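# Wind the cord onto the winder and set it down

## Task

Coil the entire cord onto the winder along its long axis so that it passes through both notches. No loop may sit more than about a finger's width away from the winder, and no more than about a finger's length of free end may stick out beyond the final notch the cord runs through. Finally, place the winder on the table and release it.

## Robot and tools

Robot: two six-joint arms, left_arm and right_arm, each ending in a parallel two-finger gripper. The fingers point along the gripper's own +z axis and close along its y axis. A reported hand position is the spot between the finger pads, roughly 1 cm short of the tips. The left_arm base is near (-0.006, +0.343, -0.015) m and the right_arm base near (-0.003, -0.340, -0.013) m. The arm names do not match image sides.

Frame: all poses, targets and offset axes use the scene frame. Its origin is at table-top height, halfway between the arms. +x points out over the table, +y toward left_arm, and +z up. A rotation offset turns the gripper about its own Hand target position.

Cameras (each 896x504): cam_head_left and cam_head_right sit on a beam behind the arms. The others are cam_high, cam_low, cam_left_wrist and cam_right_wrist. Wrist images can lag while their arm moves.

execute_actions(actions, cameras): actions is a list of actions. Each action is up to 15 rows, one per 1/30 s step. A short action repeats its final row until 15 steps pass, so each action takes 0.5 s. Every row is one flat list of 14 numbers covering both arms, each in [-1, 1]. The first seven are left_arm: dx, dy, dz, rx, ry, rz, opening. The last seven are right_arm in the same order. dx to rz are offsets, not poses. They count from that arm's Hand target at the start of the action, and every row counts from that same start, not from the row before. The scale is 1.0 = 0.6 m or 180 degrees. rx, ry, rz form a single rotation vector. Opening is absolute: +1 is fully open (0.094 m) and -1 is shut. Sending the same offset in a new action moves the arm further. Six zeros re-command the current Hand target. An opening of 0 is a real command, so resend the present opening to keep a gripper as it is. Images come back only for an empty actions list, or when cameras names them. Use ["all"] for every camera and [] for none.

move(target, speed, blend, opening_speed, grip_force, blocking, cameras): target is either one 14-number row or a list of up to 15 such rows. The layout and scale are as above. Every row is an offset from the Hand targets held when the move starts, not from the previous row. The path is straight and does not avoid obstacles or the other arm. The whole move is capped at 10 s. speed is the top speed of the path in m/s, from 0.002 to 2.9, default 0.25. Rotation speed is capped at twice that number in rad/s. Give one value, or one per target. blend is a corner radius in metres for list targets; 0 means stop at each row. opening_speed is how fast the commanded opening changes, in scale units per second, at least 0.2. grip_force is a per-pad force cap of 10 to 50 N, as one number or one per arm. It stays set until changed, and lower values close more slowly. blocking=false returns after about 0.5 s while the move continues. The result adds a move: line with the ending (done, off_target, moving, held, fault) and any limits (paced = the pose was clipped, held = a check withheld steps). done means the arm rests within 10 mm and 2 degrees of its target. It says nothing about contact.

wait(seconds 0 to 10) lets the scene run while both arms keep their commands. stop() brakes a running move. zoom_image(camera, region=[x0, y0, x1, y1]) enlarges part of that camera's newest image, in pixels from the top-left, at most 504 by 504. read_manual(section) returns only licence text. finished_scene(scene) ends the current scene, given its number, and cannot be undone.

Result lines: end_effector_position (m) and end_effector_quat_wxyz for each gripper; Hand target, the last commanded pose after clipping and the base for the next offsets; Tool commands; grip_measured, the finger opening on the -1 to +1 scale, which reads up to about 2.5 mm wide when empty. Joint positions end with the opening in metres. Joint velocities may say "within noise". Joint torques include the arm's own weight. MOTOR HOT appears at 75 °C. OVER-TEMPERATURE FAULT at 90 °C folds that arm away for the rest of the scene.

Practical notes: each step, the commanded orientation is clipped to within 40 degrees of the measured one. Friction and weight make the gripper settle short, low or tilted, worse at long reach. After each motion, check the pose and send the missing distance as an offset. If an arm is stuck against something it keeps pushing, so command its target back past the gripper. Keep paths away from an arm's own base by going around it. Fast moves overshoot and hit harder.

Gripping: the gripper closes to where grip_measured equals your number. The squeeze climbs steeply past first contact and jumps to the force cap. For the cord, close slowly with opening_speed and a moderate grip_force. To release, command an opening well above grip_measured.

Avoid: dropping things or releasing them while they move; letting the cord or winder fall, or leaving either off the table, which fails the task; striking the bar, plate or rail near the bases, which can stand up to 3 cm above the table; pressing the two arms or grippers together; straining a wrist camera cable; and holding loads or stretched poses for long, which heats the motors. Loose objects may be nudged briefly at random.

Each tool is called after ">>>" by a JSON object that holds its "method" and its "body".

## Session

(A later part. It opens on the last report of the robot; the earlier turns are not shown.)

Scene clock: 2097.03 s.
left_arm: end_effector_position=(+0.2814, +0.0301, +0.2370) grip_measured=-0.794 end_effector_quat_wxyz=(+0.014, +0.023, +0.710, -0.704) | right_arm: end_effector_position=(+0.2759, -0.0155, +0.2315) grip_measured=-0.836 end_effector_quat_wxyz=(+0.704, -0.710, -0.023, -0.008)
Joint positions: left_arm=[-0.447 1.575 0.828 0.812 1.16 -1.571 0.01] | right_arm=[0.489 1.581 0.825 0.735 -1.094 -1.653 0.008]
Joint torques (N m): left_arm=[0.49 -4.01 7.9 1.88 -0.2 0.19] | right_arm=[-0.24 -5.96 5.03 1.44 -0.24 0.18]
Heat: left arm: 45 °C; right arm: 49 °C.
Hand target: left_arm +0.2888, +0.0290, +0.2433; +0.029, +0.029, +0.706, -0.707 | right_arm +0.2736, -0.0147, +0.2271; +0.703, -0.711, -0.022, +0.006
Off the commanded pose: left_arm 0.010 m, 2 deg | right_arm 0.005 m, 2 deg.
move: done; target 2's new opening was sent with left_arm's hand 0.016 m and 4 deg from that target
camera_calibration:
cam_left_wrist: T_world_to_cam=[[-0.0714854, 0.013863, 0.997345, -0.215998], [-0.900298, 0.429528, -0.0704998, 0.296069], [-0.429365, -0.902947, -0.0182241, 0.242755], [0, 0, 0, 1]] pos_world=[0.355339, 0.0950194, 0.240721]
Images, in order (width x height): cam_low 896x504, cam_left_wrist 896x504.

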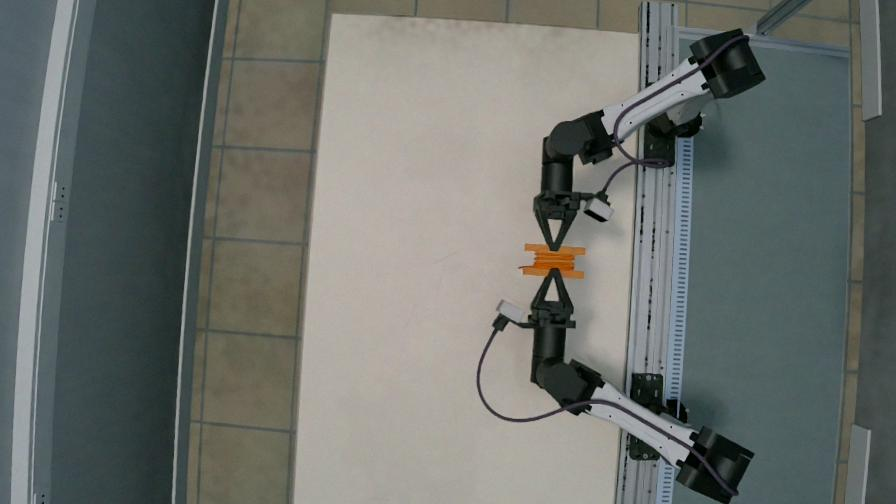

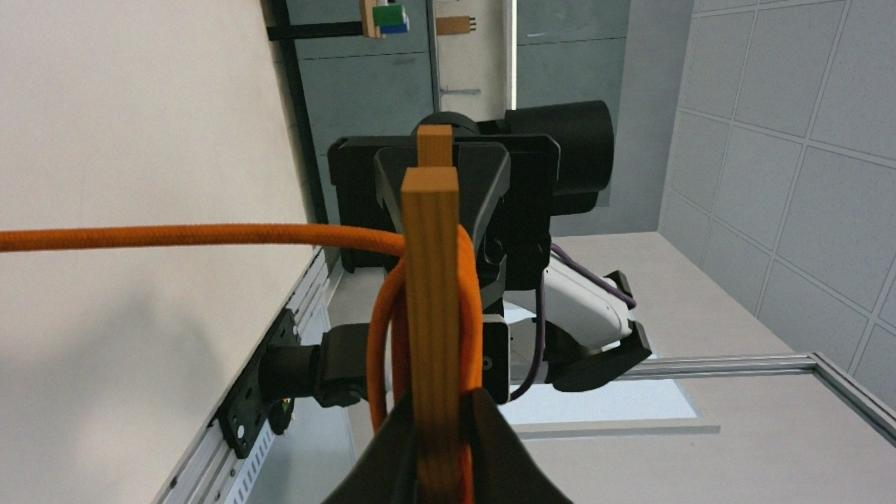

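>>> {"method": "move", "body": {"target": [[0,0,0,0,0,0,-0.3,0,0,0,0,0,0,-0.95],[0,0.009,0,0,0,0,-0.3,0,0,0,0,0,0,-0.95]], "speed": 0.3, "cameras": ["cam_left_wrist","cam_low"]}}

>>> {"method": "zoom_image", "body": {"camera": "cam_low", "region": [490, 200, 610, 310]}}

Scene clock: 2111.30 s.
left_arm: end_effector_position=(+0.2853, +0.0334, +0.2363) grip_measured=-0.302 end_effector_quat_wxyz=(+0.017, +0.018, +0.710, -0.704) | right_arm: end_effector_position=(+0.2758, -0.0155, +0.2316) grip_measured=-0.836 end_effector_quat_wxyz=(+0.704, -0.710, -0.024, -0.008)
Joint positions: left_arm=[-0.435 1.577 0.828 0.812 1.16 -1.571 0.033] | right_arm=[0.489 1.581 0.825 0.735 -1.095 -1.653 0.008]
Joint torques (N m): left_arm=[0.81 -4.71 7.21 1.94 -0.04 0.15] | right_arm=[-0.69 -5.86 5.15 1.5 -0.15 0.22]
Heat: left arm: 45 °C; right arm: 48 °C.
Hand target: left_arm +0.2887, +0.0344, +0.2433; +0.029, +0.029, +0.706, -0.707 | right_arm +0.2736, -0.0147, +0.2271; +0.703, -0.711, -0.022, +0.006
Off the commanded pose: left_arm 0.008 m, 2 deg | right_arm 0.005 m, 2 deg.
move: done
camera_calibration:
cam_left_wrist: T_world_to_cam=[[-0.0700122, 0.0120305, 0.997474, -0.215519], [-0.90548, 0.418806, -0.0686065, 0.299419], [-0.418573, -0.907996, -0.0184281, 0.244418], [0, 0, 0, 1]] pos_world=[0.358336, 0.0991247, 0.240021]
Images, in order (width x height): cam_low 896x504, cam_left_wrist 896x504.

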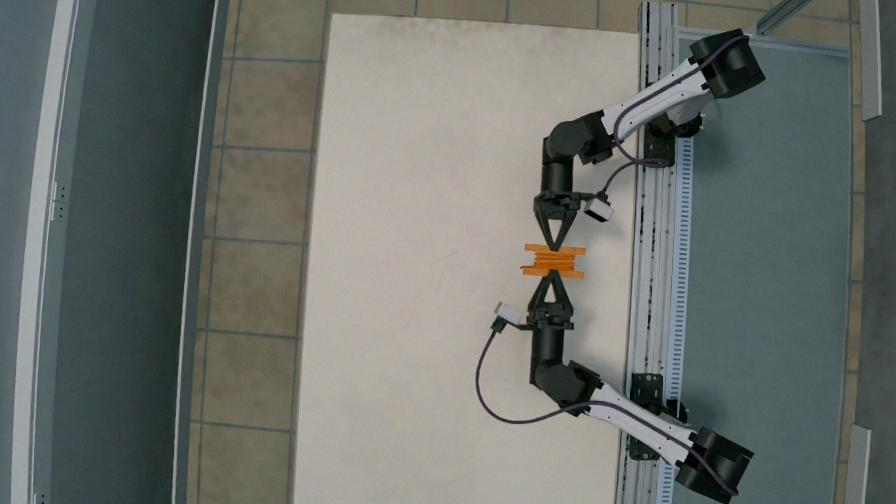

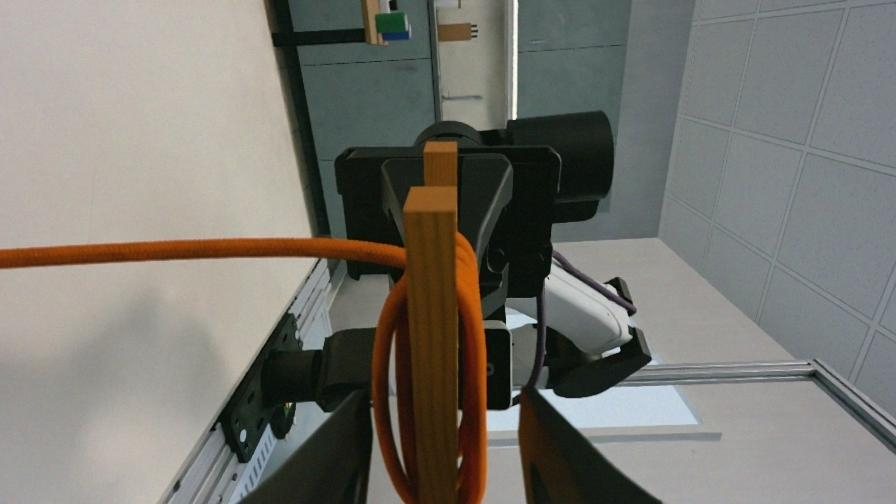

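Scaled by 4.200 from the camera's 896x504 image, which has a finer 1280x720 frame.

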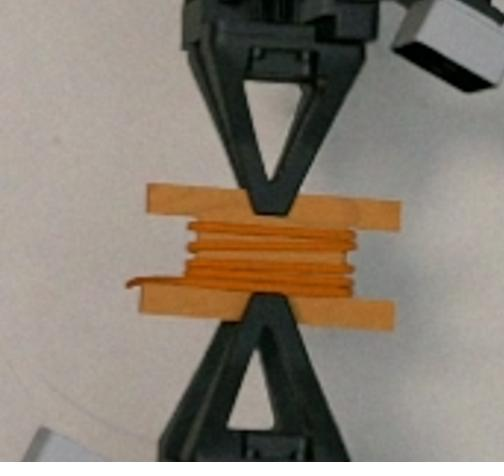

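>>> {"method": "move", "body": {"target": [[0,0.006,-0.003,0,0,0,-0.3,0,0,0,0,0,0,-0.95],[0,0.006,-0.003,0,0,0,-0.95,0,0,0,0,0,0,-0.95]], "speed": 0.3, "opening_speed": 0.9, "cameras": ["cam_left_wrist","cam_low"]}}

>>> {"method": "zoom_image", "body": {"camera": "cam_low", "region": [490, 200, 610, 310]}}

Scene clock: 2120.37 s.
left_arm: end_effector_position=(+0.2874, +0.0363, +0.2363) grip_measured=-0.858 end_effector_quat_wxyz=(+0.019, +0.016, +0.710, -0.703) | right_arm: end_effector_position=(+0.2757, -0.0155, +0.2319) grip_measured=-0.836 end_effector_quat_wxyz=(+0.704, -0.710, -0.024, -0.008)
Joint positions: left_arm=[-0.426 1.577 0.828 0.812 1.165 -1.571 0.007] | right_arm=[0.489 1.581 0.825 0.737 -1.095 -1.652 0.008]
Joint torques (N m): left_arm=[0.83 -4.83 6.38 2.04 0.03 0.15] | right_arm=[-0.17 -6.04 5.01 1.49 -0.21 0.2]
Heat: left arm: 45 °C; right arm: 47 °C.
Hand target: left_arm +0.2887, +0.0379, +0.2416; +0.029, +0.030, +0.706, -0.707 | right_arm +0.2736, -0.0147, +0.2271; +0.703, -0.711, -0.022, +0.006
Off the commanded pose: left_arm 0.006 m, 2 deg | right_arm 0.005 m, 2 deg.
move: done
camera_calibration:
cam_left_wrist: T_world_to_cam=[[-0.0703257, 0.0113613, 0.997459, -0.215248], [-0.907531, 0.414327, -0.0687046, 0.300887], [-0.414055, -0.910057, -0.0188271, 0.246849], [0, 0, 0, 1]] pos_world=[0.360136, 0.102427, 0.240021]
Images, in order (width x height): cam_low 896x504, cam_left_wrist 896x504.

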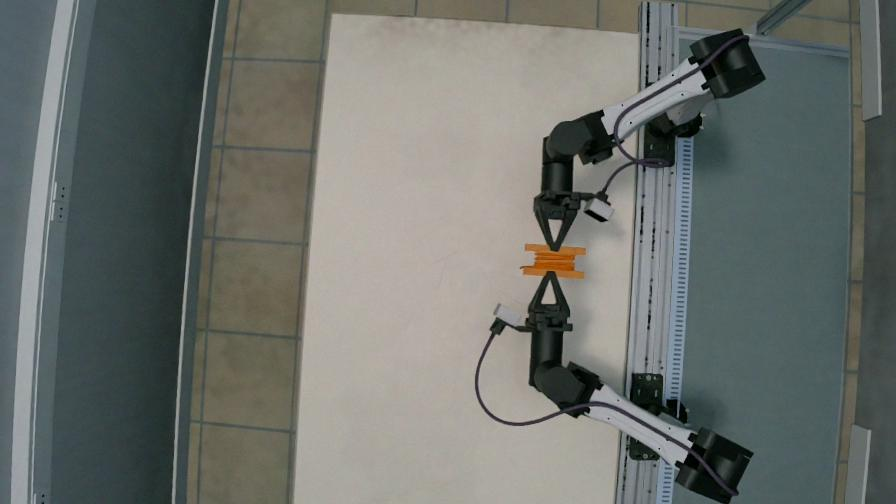

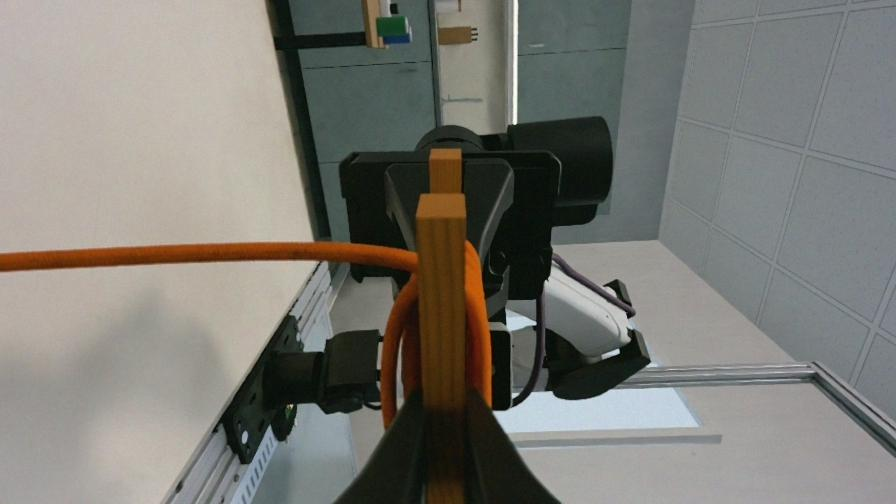

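Scaled by 4.200 from the camera's 896x504 image, which has a finer 1280x720 frame.

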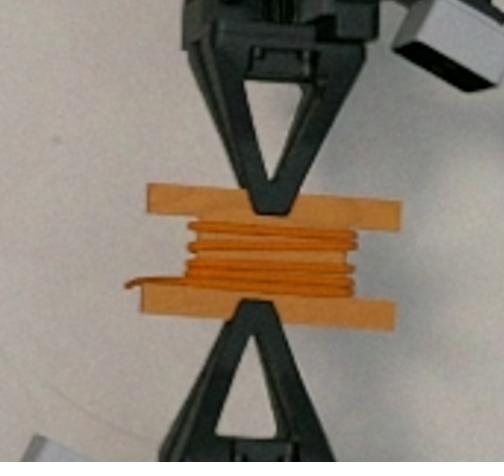

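>>> {"method": "move", "body": {"target": [[0,0,0,0,0,0,-0.95,0,0,0,0,0,0,-0.45],[0,0,0,0,0,0,-0.95,0,-0.075,0,0,0,0,-0.45],[0,0,0,0,-0.5,0,-0.95,0,-0.08,0.05,0,0.5,0,-0.1],[0,0,0,0,-0.995,0,-0.95,-0.0227,-0.1005,0.0715,0.0184,-0.9926,-0.007,0.0]], "speed": [0.2,0.15,0.5,0.5], "blend": [0,0.005,0.03,0], "cameras": ["cam_low","cam_high","cam_right_wrist"]}}

>>> {"method": "zoom_image", "body": {"camera": "cam_low", "region": [480, 190, 620, 320]}}

Scene clock: 2216.83 s.
left_arm: end_effector_position=(+0.2886, +0.0359, +0.2340) grip_measured=-0.858 end_effector_quat_wxyz=(+0.704, +0.710, -0.010, +0.011) | right_arm: end_effector_position=(+0.2625, -0.0715, +0.2601) grip_measured=-0.003 end_effector_quat_wxyz=(-0.015, +0.011, +0.704, +0.710)
Joint positions: left_arm=[-0.425 1.589 0.828 0.828 1.168 1.548 0.007] | right_arm=[0.34 1.385 0.746 0.662 -1.227 1.61 0.047]
Joint torques (N m): left_arm=[0.76 -5.81 6.19 1.7 -0.04 0.11] | right_arm=[-0.9 -8.23 5.56 1.65 -0.02 -0.05]
Heat: left arm: 44 °C; right arm: 46 °C.
Hand target: left_arm +0.2887, +0.0380, +0.2415; +0.706, +0.707, -0.023, +0.024 | right_arm +0.2599, -0.0750, +0.2700; +0.001, +0.001, +0.698, +0.716
Off the commanded pose: left_arm 0.008 m, 2 deg | right_arm 0.011 m, 2 deg.
move: off_target (right_arm); blend cut to 0 m at target 3; target 4's new opening was sent with right_arm's hand 0.011 m and 2 deg from that target
camera_calibration:
cam_right_wrist: T_world_to_cam=[[-0.0201551, 0.00364264, -0.99979, 0.264817], [-0.895845, -0.444063, 0.0164417, 0.236741], [-0.44391, 0.895988, 0.0122134, 0.266781], [0, 0, 0, 1]] pos_world=[0.335847, -0.134869, 0.257611]
Images, in order (width x height): cam_high 896x504, cam_low 896x504, cam_right_wrist 896x504.

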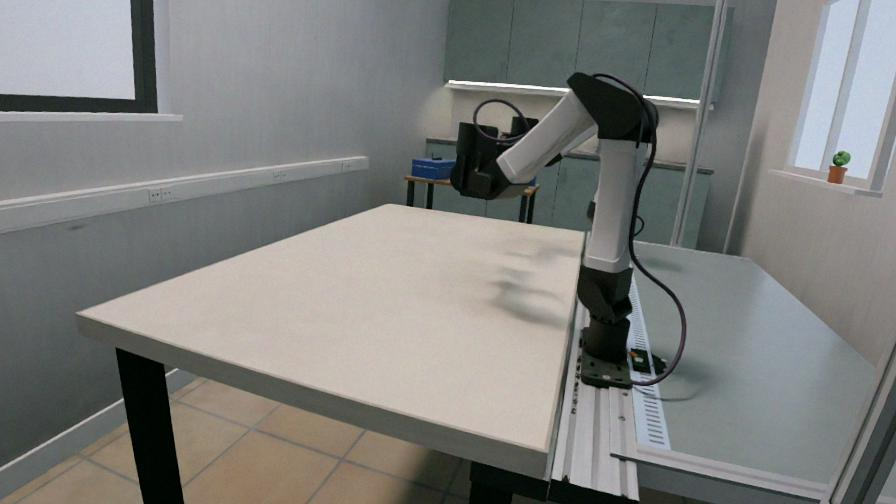

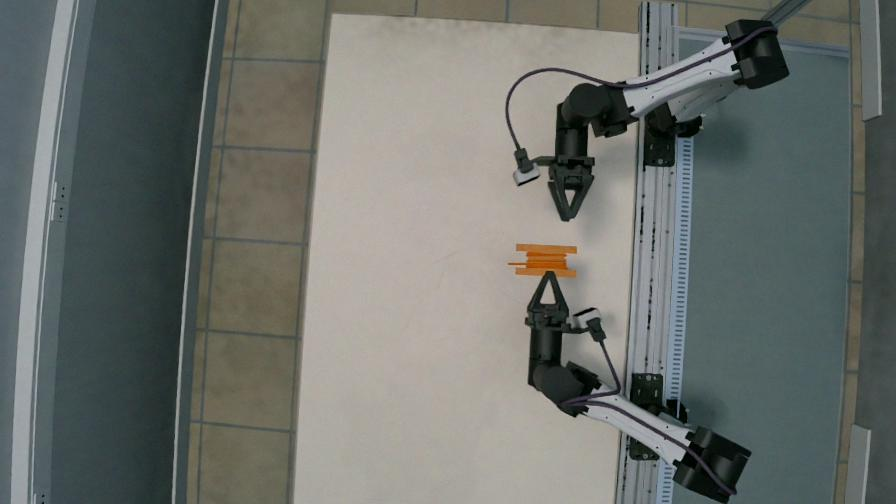

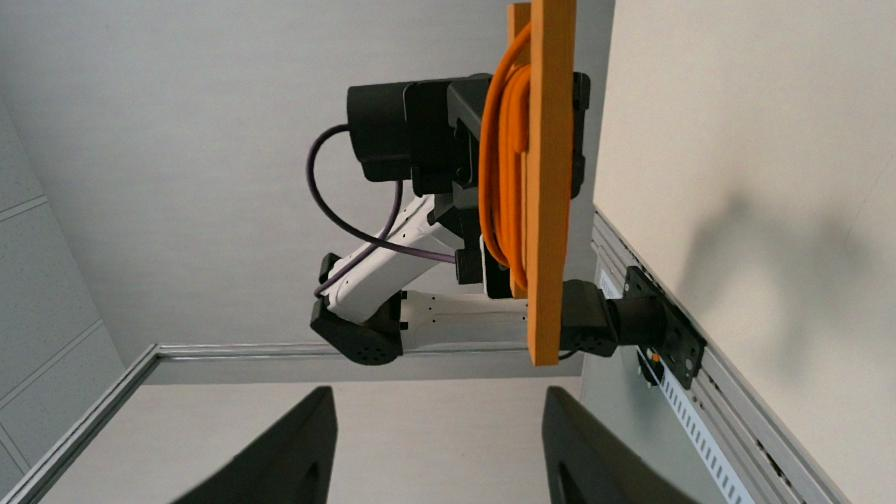

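Scaled by 3.600 from the camera's 896x504 image, which has a finer 1280x720 frame.

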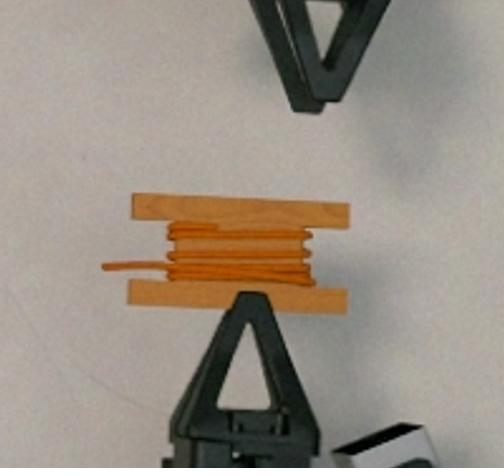

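>>> {"method": "move", "body": {"target": [[0,0,-0.08,0,0,0,-0.95,-0.02,0.0,0.0,-0.254,0,0,0.0],[0,0,-0.1667,0,0,0,-0.95,-0.0365,0.0917,-0.1167,-0.508,0,0,1.0]], "speed": [0.2,0.2], "blend": [0.02,0], "cameras": ["cam_low","cam_high","cam_right_wrist","cam_head_left"]}}

>>> {"method": "zoom_image", "body": {"camera": "cam_low", "region": [480, 190, 620, 320]}}

Scene clock: 2250.43 s.
left_arm: end_effector_position=(+0.2893, +0.0386, +0.1394) grip_measured=-0.858 end_effector_quat_wxyz=(+0.701, +0.713, -0.008, +0.009) | right_arm: end_effector_position=(+0.2366, -0.0230, +0.1973) grip_measured=+0.997 end_effector_quat_wxyz=(+0.045, -0.002, +0.997, +0.068)
Joint positions: left_arm=[-0.425 1.87 0.682 1.231 1.168 1.563 0.007] | right_arm=[0.927 1.964 2.14 -1.571 0.006 0.93 0.094]
Joint torques (N m): left_arm=[-0.14 -4.82 3.96 2.26 -0.11 0.06] | right_arm=[0.2 -9.11 7.01 0.52 0.2 0.02]
Heat: left arm: 44 °C; right arm: 47 °C.
Hand target: left_arm +0.2887, +0.0380, +0.1415; +0.706, +0.707, -0.023, +0.024 | right_arm +0.2382, -0.0200, +0.2000; +0.001, +0.000, +1.000, +0.000
Off the commanded pose: left_arm 0.002 m, 3 deg | right_arm 0.004 m, 9 deg.
joint sent to its limit (right arm) — joint 4 (wrist pitch), lower limit. The joint targets are off in orientation, not in position.
move: off_target (left_arm, right_arm); target 2's new opening was sent with right_arm's hand 0.004 m and 9 deg from that target
camera_calibration:
cam_right_wrist: T_world_to_cam=[[0.0256243, -0.991152, -0.130235, -0.00389574], [-0.933555, -0.0703174, 0.351468, 0.187542], [-0.357516, 0.112576, -0.927097, 0.359359], [0, 0, 0, 1]] pos_world=[0.303657, -0.0311289, 0.266738]
Images, in order (width x height): cam_head_left 896x504, cam_high 896x504, cam_low 896x504, cam_right_wrist 896x504.

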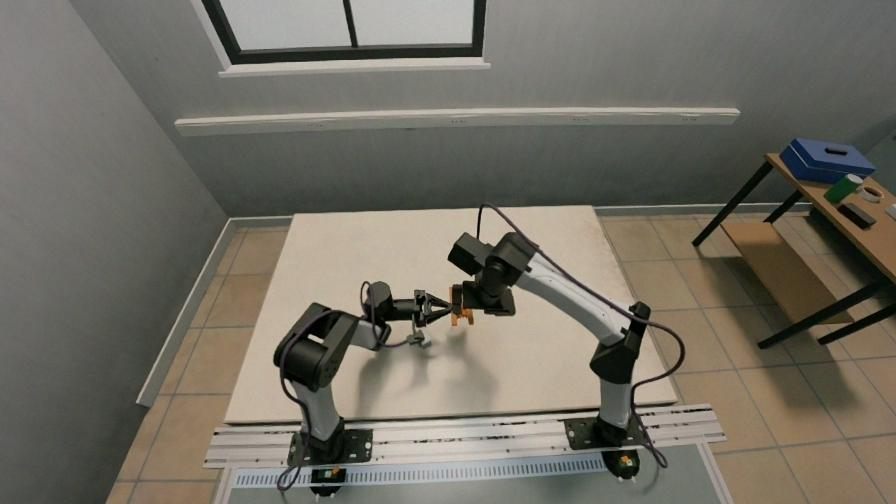

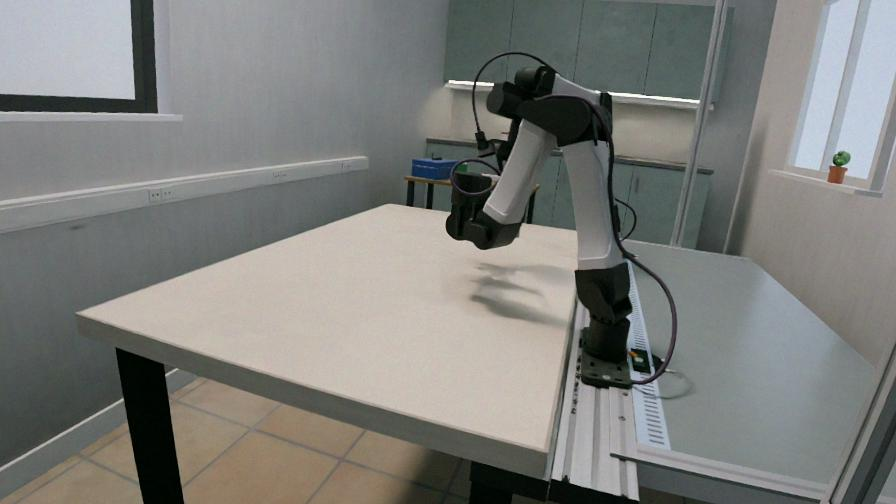

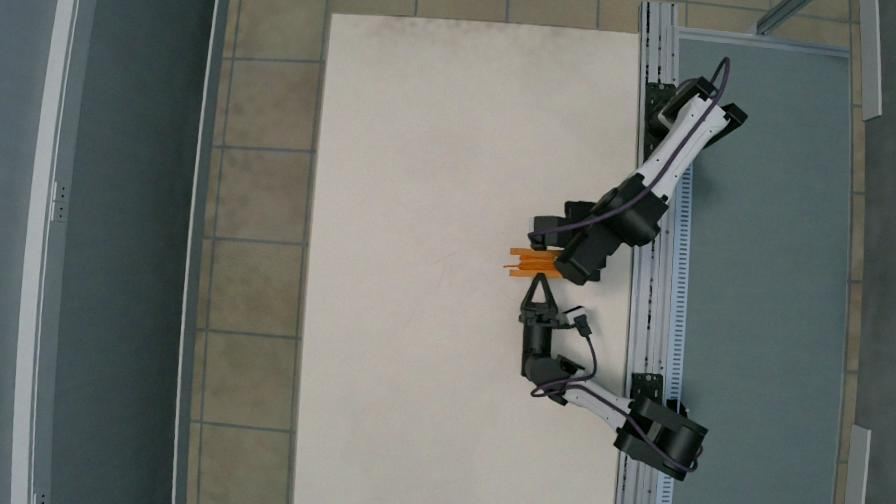

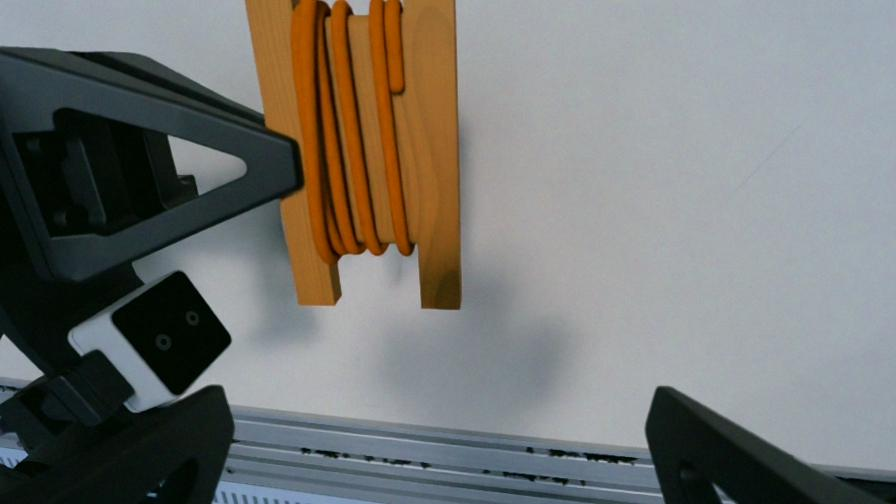

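Scaled by 3.600 from the camera's 896x504 image, which has a finer 1280x720 frame.

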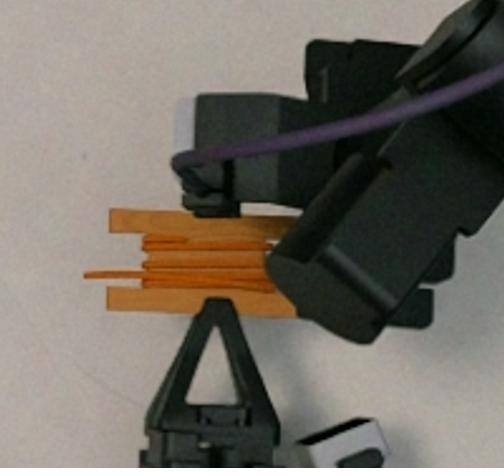

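>>> {"method": "move", "body": {"target": [0,0,0,0,0,0,-0.95,0.0022,0.0625,-0.0367,0,0,0,1.0], "speed": 0.15, "cameras": ["cam_right_wrist","cam_head_right"]}}

Scene clock: 2288.73 s.
left_arm: end_effector_position=(+0.2893, +0.0386, +0.1394) grip_measured=-0.858 end_effector_quat_wxyz=(+0.701, +0.713, -0.008, +0.009) | right_arm: end_effector_position=(+0.2383, +0.0135, +0.1763) grip_measured=+0.997 end_effector_quat_wxyz=(+0.038, -0.002, +0.997, +0.063)
Joint positions: left_arm=[-0.425 1.87 0.682 1.231 1.168 1.563 0.007] | right_arm=[0.975 2.108 2.27 -1.575 0.009 0.977 0.094]
Joint torques (N m): left_arm=[-0.17 -4.82 3.95 2.25 -0.11 0.06] | right_arm=[0.01 -10.25 6.95 0.46 0.12 0.01]
Heat: left arm: 42 °C; right arm: 52 °C.
Hand target: left_arm +0.2887, +0.0380, +0.1415; +0.706, +0.707, -0.023, +0.024 | right_arm +0.2393, +0.0176, +0.1780; +0.001, +0.000, +1.000, +0.000
Off the commanded pose: left_arm 0.002 m, 3 deg | right_arm 0.004 m, 8 deg.
joint sent to its limit (right arm) — joint 4 (wrist pitch), lower limit. The joint targets are off in orientation, not in position.
move: off_target (left_arm, right_arm)
camera_calibration:
cam_right_wrist: T_world_to_cam=[[0.0254173, -0.992457, -0.119931, 0.0277393], [-0.928481, -0.0679007, 0.36512, 0.195328], [-0.370509, 0.102073, -0.923203, 0.339044], [0, 0, 0, 1]] pos_world=[0.306273, 0.00618577, 0.245015]
Images, in order (width x height): cam_head_right 896x504, cam_right_wrist 896x504.

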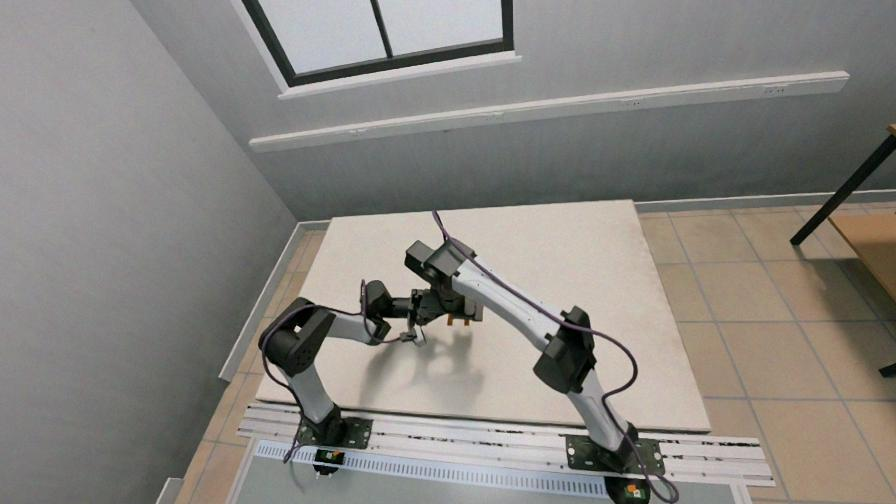

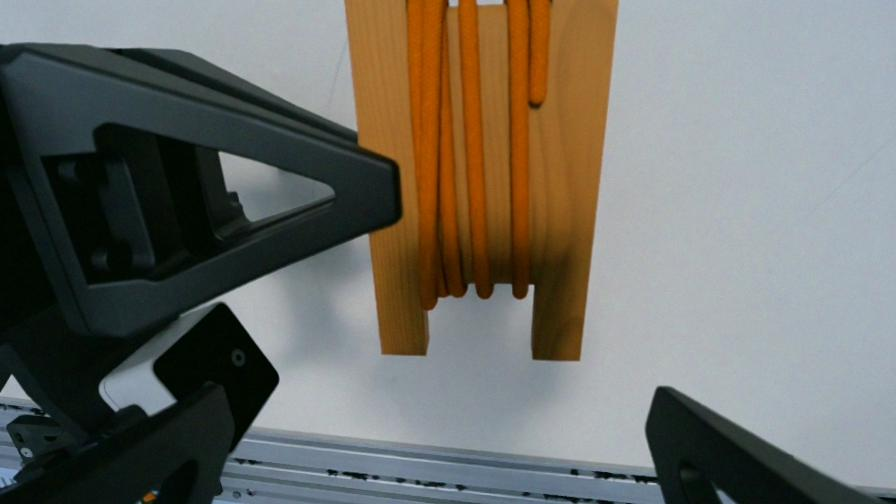

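>>> {"method": "move", "body": {"target": [[0,0,0,0,0,0,-0.95,0.0028,-0.0068,-0.015,0,0,0,0.7],[0,0,0,0,0,0,-0.95,0.0028,-0.0068,-0.0575,0,0,0,0.7]], "speed": 0.1, "blend": [0.003,0], "cameras": ["cam_right_wrist","cam_low"]}}

Scene clock: 2325.10 s.
left_arm: end_effector_position=(+0.2893, +0.0386, +0.1394) grip_measured=-0.858 end_effector_quat_wxyz=(+0.701, +0.713, -0.008, +0.009) | right_arm: end_effector_position=(+0.2392, +0.0157, +0.1500) grip_measured=+0.703 end_effector_quat_wxyz=(+0.019, -0.002, +0.999, +0.035)
Joint positions: left_arm=[-0.425 1.87 0.682 1.231 1.168 1.563 0.007] | right_arm=[0.975 2.167 2.261 -1.575 0.009 0.978 0.08]
Joint torques (N m): left_arm=[-0.18 -4.81 3.96 2.26 -0.12 0.06] | right_arm=[-0.64 -10.67 4.52 0.34 0.11 -0.05]
Heat: left arm: 42 °C; right arm: 51 °C.
Hand target: left_arm +0.2887, +0.0380, +0.1415; +0.706, +0.707, -0.023, +0.024 | right_arm +0.2410, +0.0135, +0.1434; +0.001, +0.000, +1.000, +0.000
Off the commanded pose: left_arm 0.002 m, 3 deg | right_arm 0.007 m, 5 deg.
joint sent to its limit (right arm) — joint 4 (wrist pitch), lower limit. The joint targets are off in orientation, not in position.
move: off_target (left_arm, right_arm); blend cut to 0 m at target 1
camera_calibration:
cam_right_wrist: T_world_to_cam=[[0.0222717, -0.997641, -0.0649387, 0.0192828], [-0.91405, -0.0466321, 0.402912, 0.196475], [-0.40499, 0.0503836, -0.912932, 0.322381], [0, 0, 0, 1]] pos_world=[0.309719, 0.0121566, 0.216402]
Images, in order (width x height): cam_low 896x504, cam_right_wrist 896x504.

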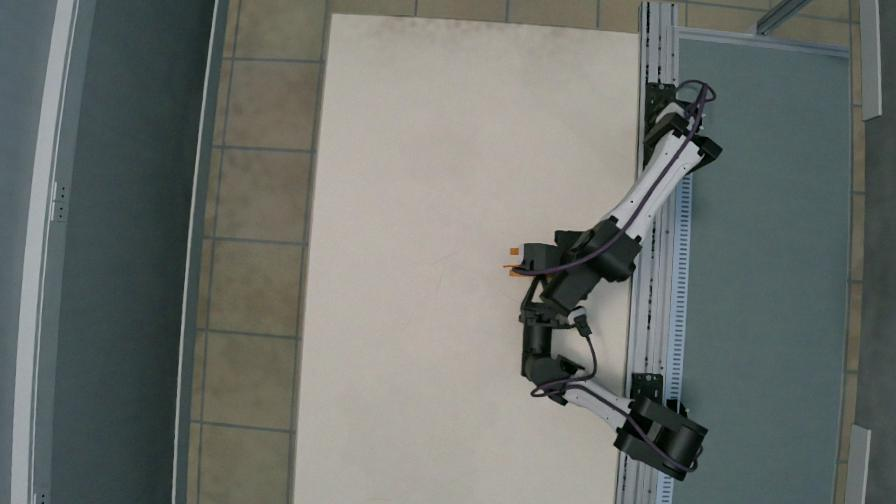

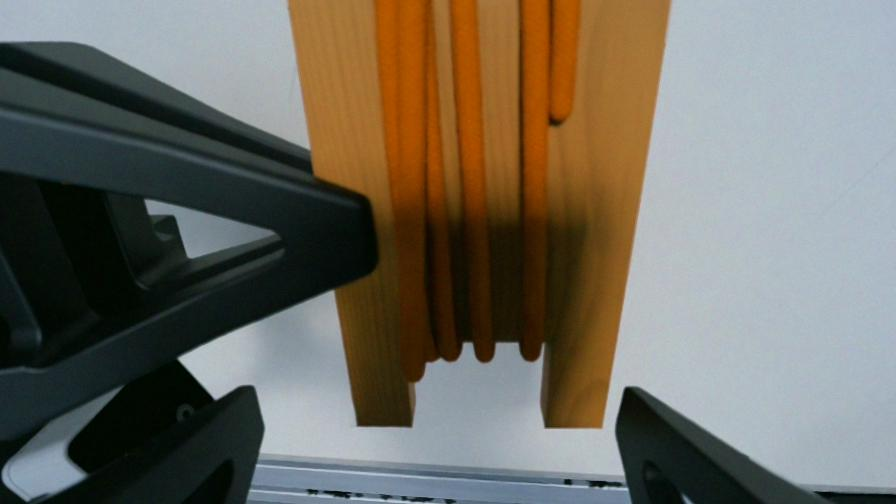

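>>> {"method": "move", "body": {"target": [[0,0,0,0,0,0,-0.95,0.0,-0.016,0.004,0,0,0,0.7],[0,0,0,0,0,0,-0.95,0.0097,-0.016,-0.009,0,0,0,0.7]], "speed": 0.1, "cameras": ["cam_right_wrist"]}}

Scene clock: 2342.87 s.
left_arm: end_effector_position=(+0.2893, +0.0386, +0.1394) grip_measured=-0.858 end_effector_quat_wxyz=(+0.701, +0.713, -0.008, +0.009) | right_arm: end_effector_position=(+0.2441, +0.0047, +0.1406) grip_measured=+0.703 end_effector_quat_wxyz=(+0.009, +0.003, +1.000, +0.020)
Joint positions: left_arm=[-0.425 1.87 0.682 1.231 1.168 1.563 0.007] | right_arm=[0.95 2.167 2.225 -1.575 0.009 0.965 0.08]
Joint torques (N m): left_arm=[-0.2 -4.79 3.93 2.24 -0.11 0.06] | right_arm=[-0.7 -10.74 5.72 0.32 0.13 -0.21]
Heat: left arm: 42 °C; right arm: 56 °C.
Hand target: left_arm +0.2887, +0.0380, +0.1415; +0.706, +0.707, -0.023, +0.024 | right_arm +0.2470, +0.0038, +0.1380; +0.001, +0.000, +1.000, +0.000
Off the commanded pose: left_arm 0.002 m, 3 deg | right_arm 0.004 m, 3 deg.
joint sent to its limit (right arm) — joint 4 (wrist pitch), lower limit. The joint targets still meet the commanded pose.
move: off_target (left_arm, right_arm)
camera_calibration:
cam_right_wrist: T_world_to_cam=[[0.0104619, -0.999347, -0.0345773, 0.00629201], [-0.906287, -0.024088, 0.421976, 0.199639], [-0.422533, 0.0269223, -0.905948, 0.319735], [0, 0, 0, 1]] pos_world=[0.315963, 0.00248881, 0.205638]
Images, in order (width x height): cam_right_wrist 896x504.

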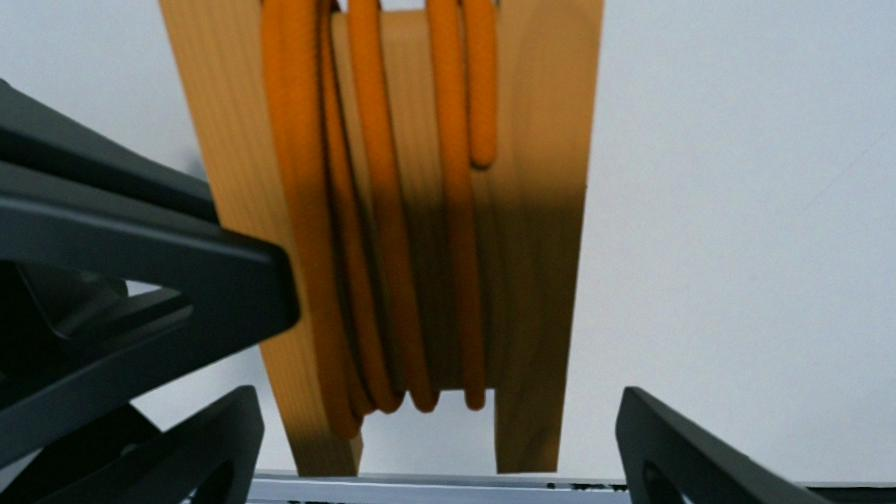

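>>> {"method": "move", "body": {"target": [[0,0,0,0,0,0,-0.95,0.0,0.006,0.0,0,0,0.014,0.6],[0,0,0,0,0,0,-0.95,0.0,0.006,0.0,0,0,0.014,0.3]], "speed": 0.1, "opening_speed": 0.4, "cameras": ["cam_right_wrist"]}}

Scene clock: 2361.33 s.
left_arm: end_effector_position=(+0.2887, +0.0380, +0.1395) grip_measured=-0.858 end_effector_quat_wxyz=(+0.701, +0.713, -0.008, +0.008) | right_arm: end_effector_position=(+0.2442, +0.0049, +0.1406) grip_measured=+0.303 end_effector_quat_wxyz=(+0.010, -0.017, +1.000, +0.020)
Joint positions: left_arm=[-0.427 1.87 0.682 1.231 1.168 1.563 0.007] | right_arm=[0.95 2.167 2.225 -1.574 0.009 0.924 0.061]
Joint torques (N m): left_arm=[0.01 -4.79 3.95 2.24 -0.11 0.06] | right_arm=[-0.27 -10.09 6.61 0.34 0.07 -0.23]
Heat: left arm: 42 °C; right arm: 58 °C.
Hand target: left_arm +0.2886, +0.0380, +0.1415; +0.706, +0.707, -0.023, +0.024 | right_arm +0.2470, +0.0075, +0.1380; +0.001, -0.022, +1.000, +0.000
Off the commanded pose: left_arm 0.002 m, 3 deg | right_arm 0.005 m, 3 deg.
joint sent to its limit (right arm) — joint 4 (wrist pitch), lower limit. The joint targets still meet the commanded pose.
move: off_target (left_arm, right_arm); target 2's new opening was sent with right_arm's hand 0.005 m and 3 deg from that target
camera_calibration:
cam_right_wrist: T_world_to_cam=[[0.0508, -0.998118, -0.0343404, -0.00349518], [-0.905414, -0.0605385, 0.420192, 0.19998], [-0.42148, 0.00974649, -0.906785, 0.319687], [0, 0, 0, 1]] pos_world=[0.315984, 0.00550205, 0.205738]
Images, in order (width x height): cam_right_wrist 896x504.

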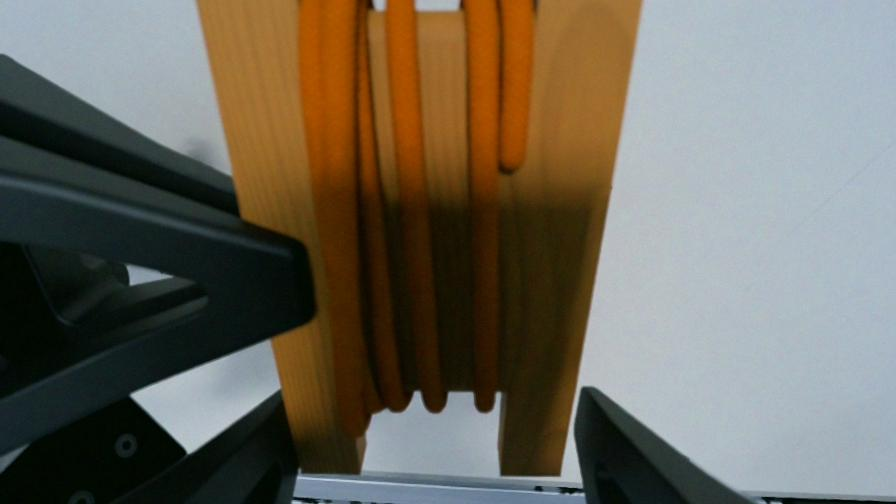

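>>> {"method": "move", "body": {"target": [0,0,0,0,0,0,-0.95,0.0,0.003,0.0,0,0,0,0.0], "speed": 0.1, "opening_speed": 0.3, "cameras": ["cam_right_wrist","cam_low"]}}

Scene clock: 2366.90 s.
left_arm: end_effector_position=(+0.2888, +0.0379, +0.1395) grip_measured=-0.858 end_effector_quat_wxyz=(+0.701, +0.713, -0.008, +0.008) | right_arm: end_effector_position=(+0.2453, +0.0064, +0.1405) grip_measured=+0.184 end_effector_quat_wxyz=(+0.011, -0.017, +1.000, +0.021)
Joint positions: left_arm=[-0.427 1.87 0.682 1.231 1.167 1.563 0.007] | right_arm=[0.95 2.171 2.231 -1.572 0.009 0.924 0.056]
Joint torques (N m): left_arm=[0.06 -4.79 3.95 2.25 -0.11 0.06] | right_arm=[-0.03 -9.91 6.84 0.19 0.19 -0.16]
Heat: left arm: 42 °C; right arm: 58 °C.
Hand target: left_arm +0.2887, +0.0380, +0.1415; +0.706, +0.707, -0.023, +0.024 | right_arm +0.2470, +0.0092, +0.1382; +0.001, -0.022, +1.000, +0.000
Off the commanded pose: left_arm 0.002 m, 3 deg | right_arm 0.004 m, 3 deg.
joint sent to its limit (right arm) — joint 4 (wrist pitch), lower limit. The joint targets still meet the commanded pose.
move: off_target (left_arm, right_arm)
camera_calibration:
cam_right_wrist: T_world_to_cam=[[0.0508669, -0.997997, -0.0376132, -0.00158666], [-0.906438, -0.0619455, 0.417771, 0.201568], [-0.419264, 0.0128433, -0.907774, 0.319588], [0, 0, 0, 1]] pos_world=[0.316781, 0.00679816, 0.205845]
Images, in order (width x height): cam_low 896x504, cam_right_wrist 896x504.

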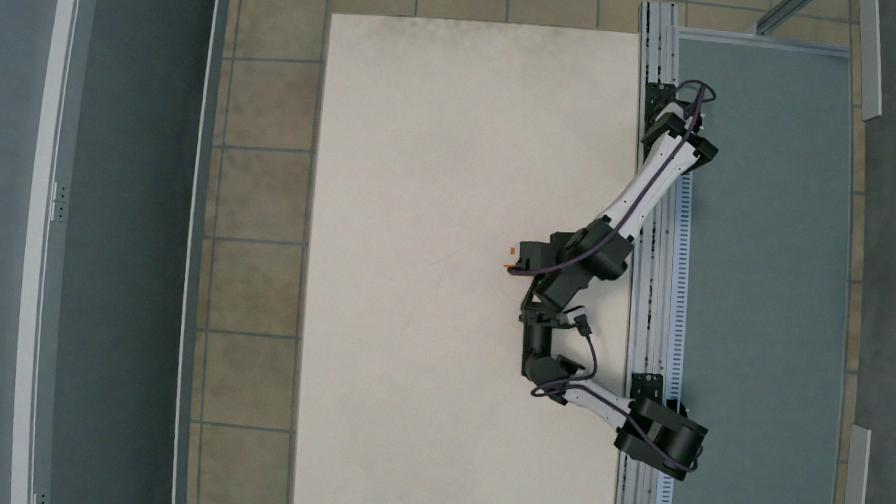

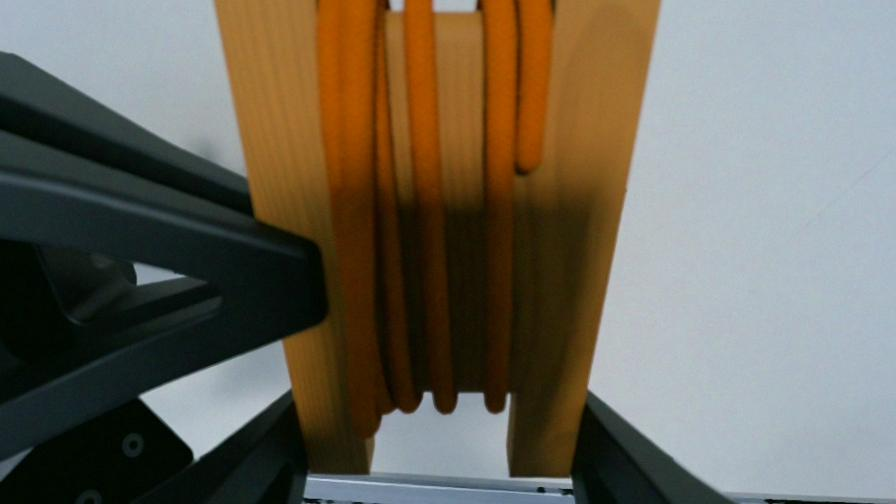

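>>> {"method": "move", "body": {"target": [[0,0,0,0,0,0,-0.45,0,0,0,0,0,0,0.0],[0,0.15,0.0,0,0,0,-0.45,0,0,0,0,0,0,0.0]], "speed": 0.12, "cameras": ["cam_right_wrist","cam_low","cam_high","cam_left_wrist"]}}

Scene clock: 2373.70 s.
left_arm: end_effector_position=(+0.2966, +0.1260, +0.1360) grip_measured=-0.452 end_effector_quat_wxyz=(+0.702, +0.712, +0.002, +0.025) | right_arm: end_effector_position=(+0.2454, +0.0064, +0.1382) grip_measured=+0.184 end_effector_quat_wxyz=(+0.010, -0.017, +1.000, +0.019)
Joint positions: left_arm=[-0.15 1.87 0.581 1.419 1.406 1.483 0.026] | right_arm=[0.95 2.177 2.231 -1.572 0.009 0.924 0.056]
Joint torques (N m): left_arm=[0.68 -5.49 3.26 2.08 0.3 -0.28] | right_arm=[0.03 -10.76 6.9 0.27 0.08 -0.17]
Heat: left arm: 42 °C; right arm: 57 °C.
Hand target: left_arm +0.2887, +0.1279, +0.1415; +0.706, +0.707, -0.024, +0.024 | right_arm +0.2470, +0.0092, +0.1382; +0.001, -0.022, +1.000, +0.000
Off the commanded pose: left_arm 0.010 m, 3 deg | right_arm 0.003 m, 2 deg.
joint sent to its limit (right arm) — joint 4 (wrist pitch), lower limit. The joint targets still meet the commanded pose.
move: off_target (left_arm)
camera_calibration:
cam_left_wrist: T_world_to_cam=[[0.0527432, 0.0372063, -0.997915, 0.116006], [0.890465, 0.450549, 0.0638624, -0.290722], [0.451985, -0.891976, -0.00936755, 0.0700858], [0, 0, 0, 1]] pos_world=[0.221081, 0.189183, 0.134987]
cam_right_wrist: T_world_to_cam=[[0.0508116, -0.998175, -0.0326369, -0.00228774], [-0.905087, -0.0598381, 0.420996, 0.201859], [-0.422181, 0.00814773, -0.906475, 0.318035], [0, 0, 0, 1]] pos_world=[0.317085, 0.00720404, 0.203234]
Images, in order (width x height): cam_high 896x504, cam_low 896x504, cam_left_wrist 896x504, cam_right_wrist 896x504.

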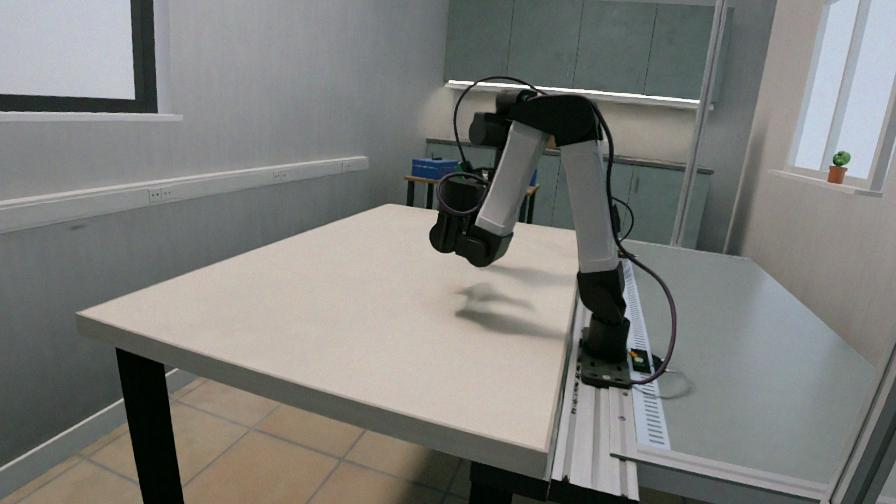

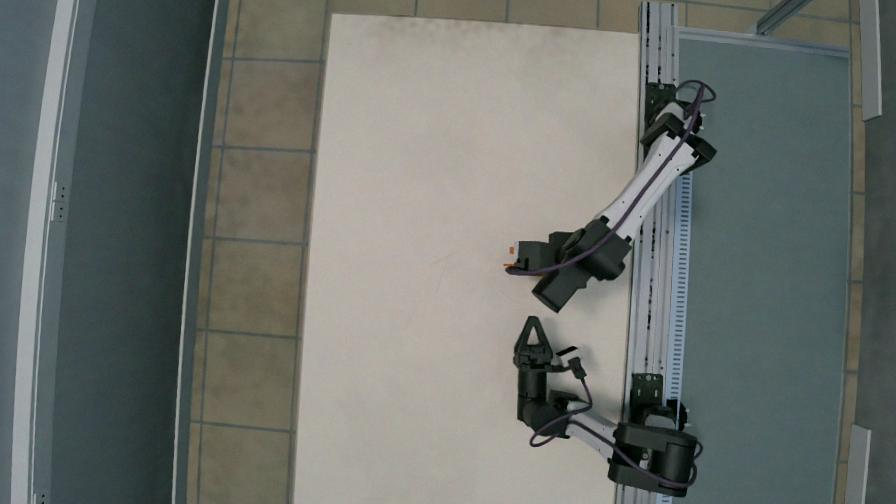

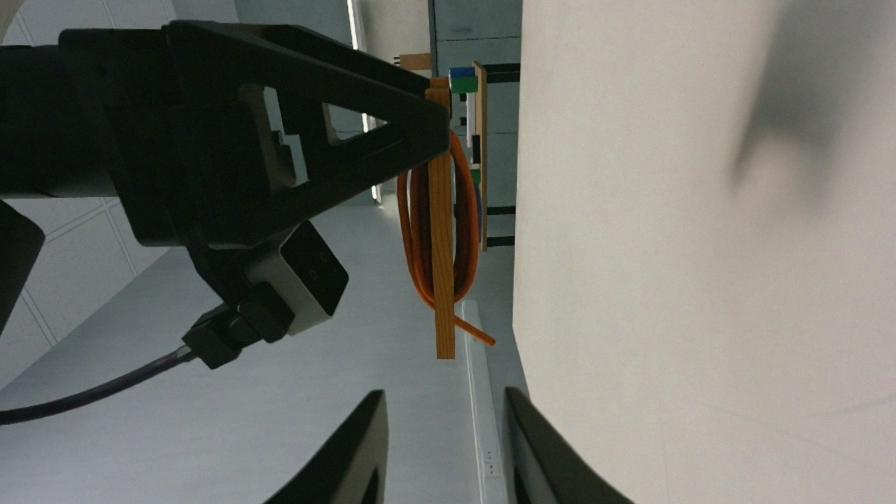

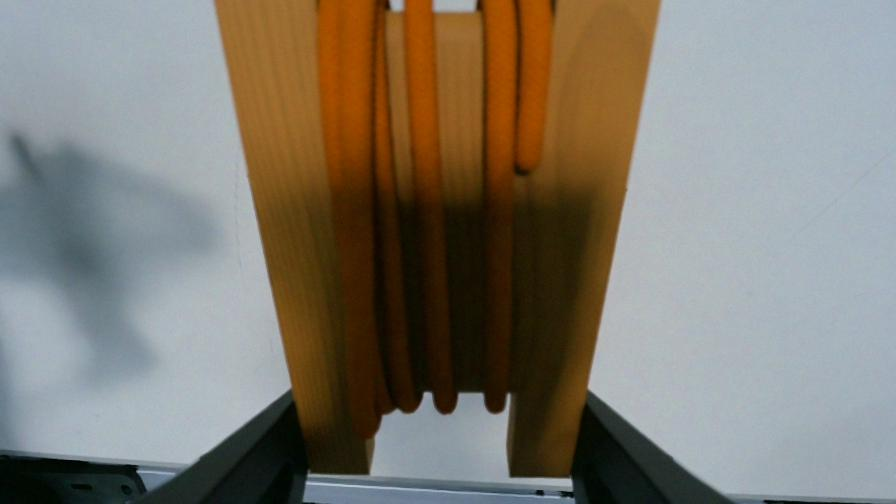

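>>> {"method": "zoom_image", "body": {"camera": "cam_left_wrist", "region": [360, 60, 520, 380]}}

Scaled by 1.575 from the camera's 896x504 image, which has a finer 1280x720 frame.

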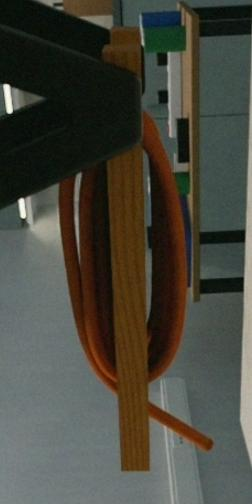

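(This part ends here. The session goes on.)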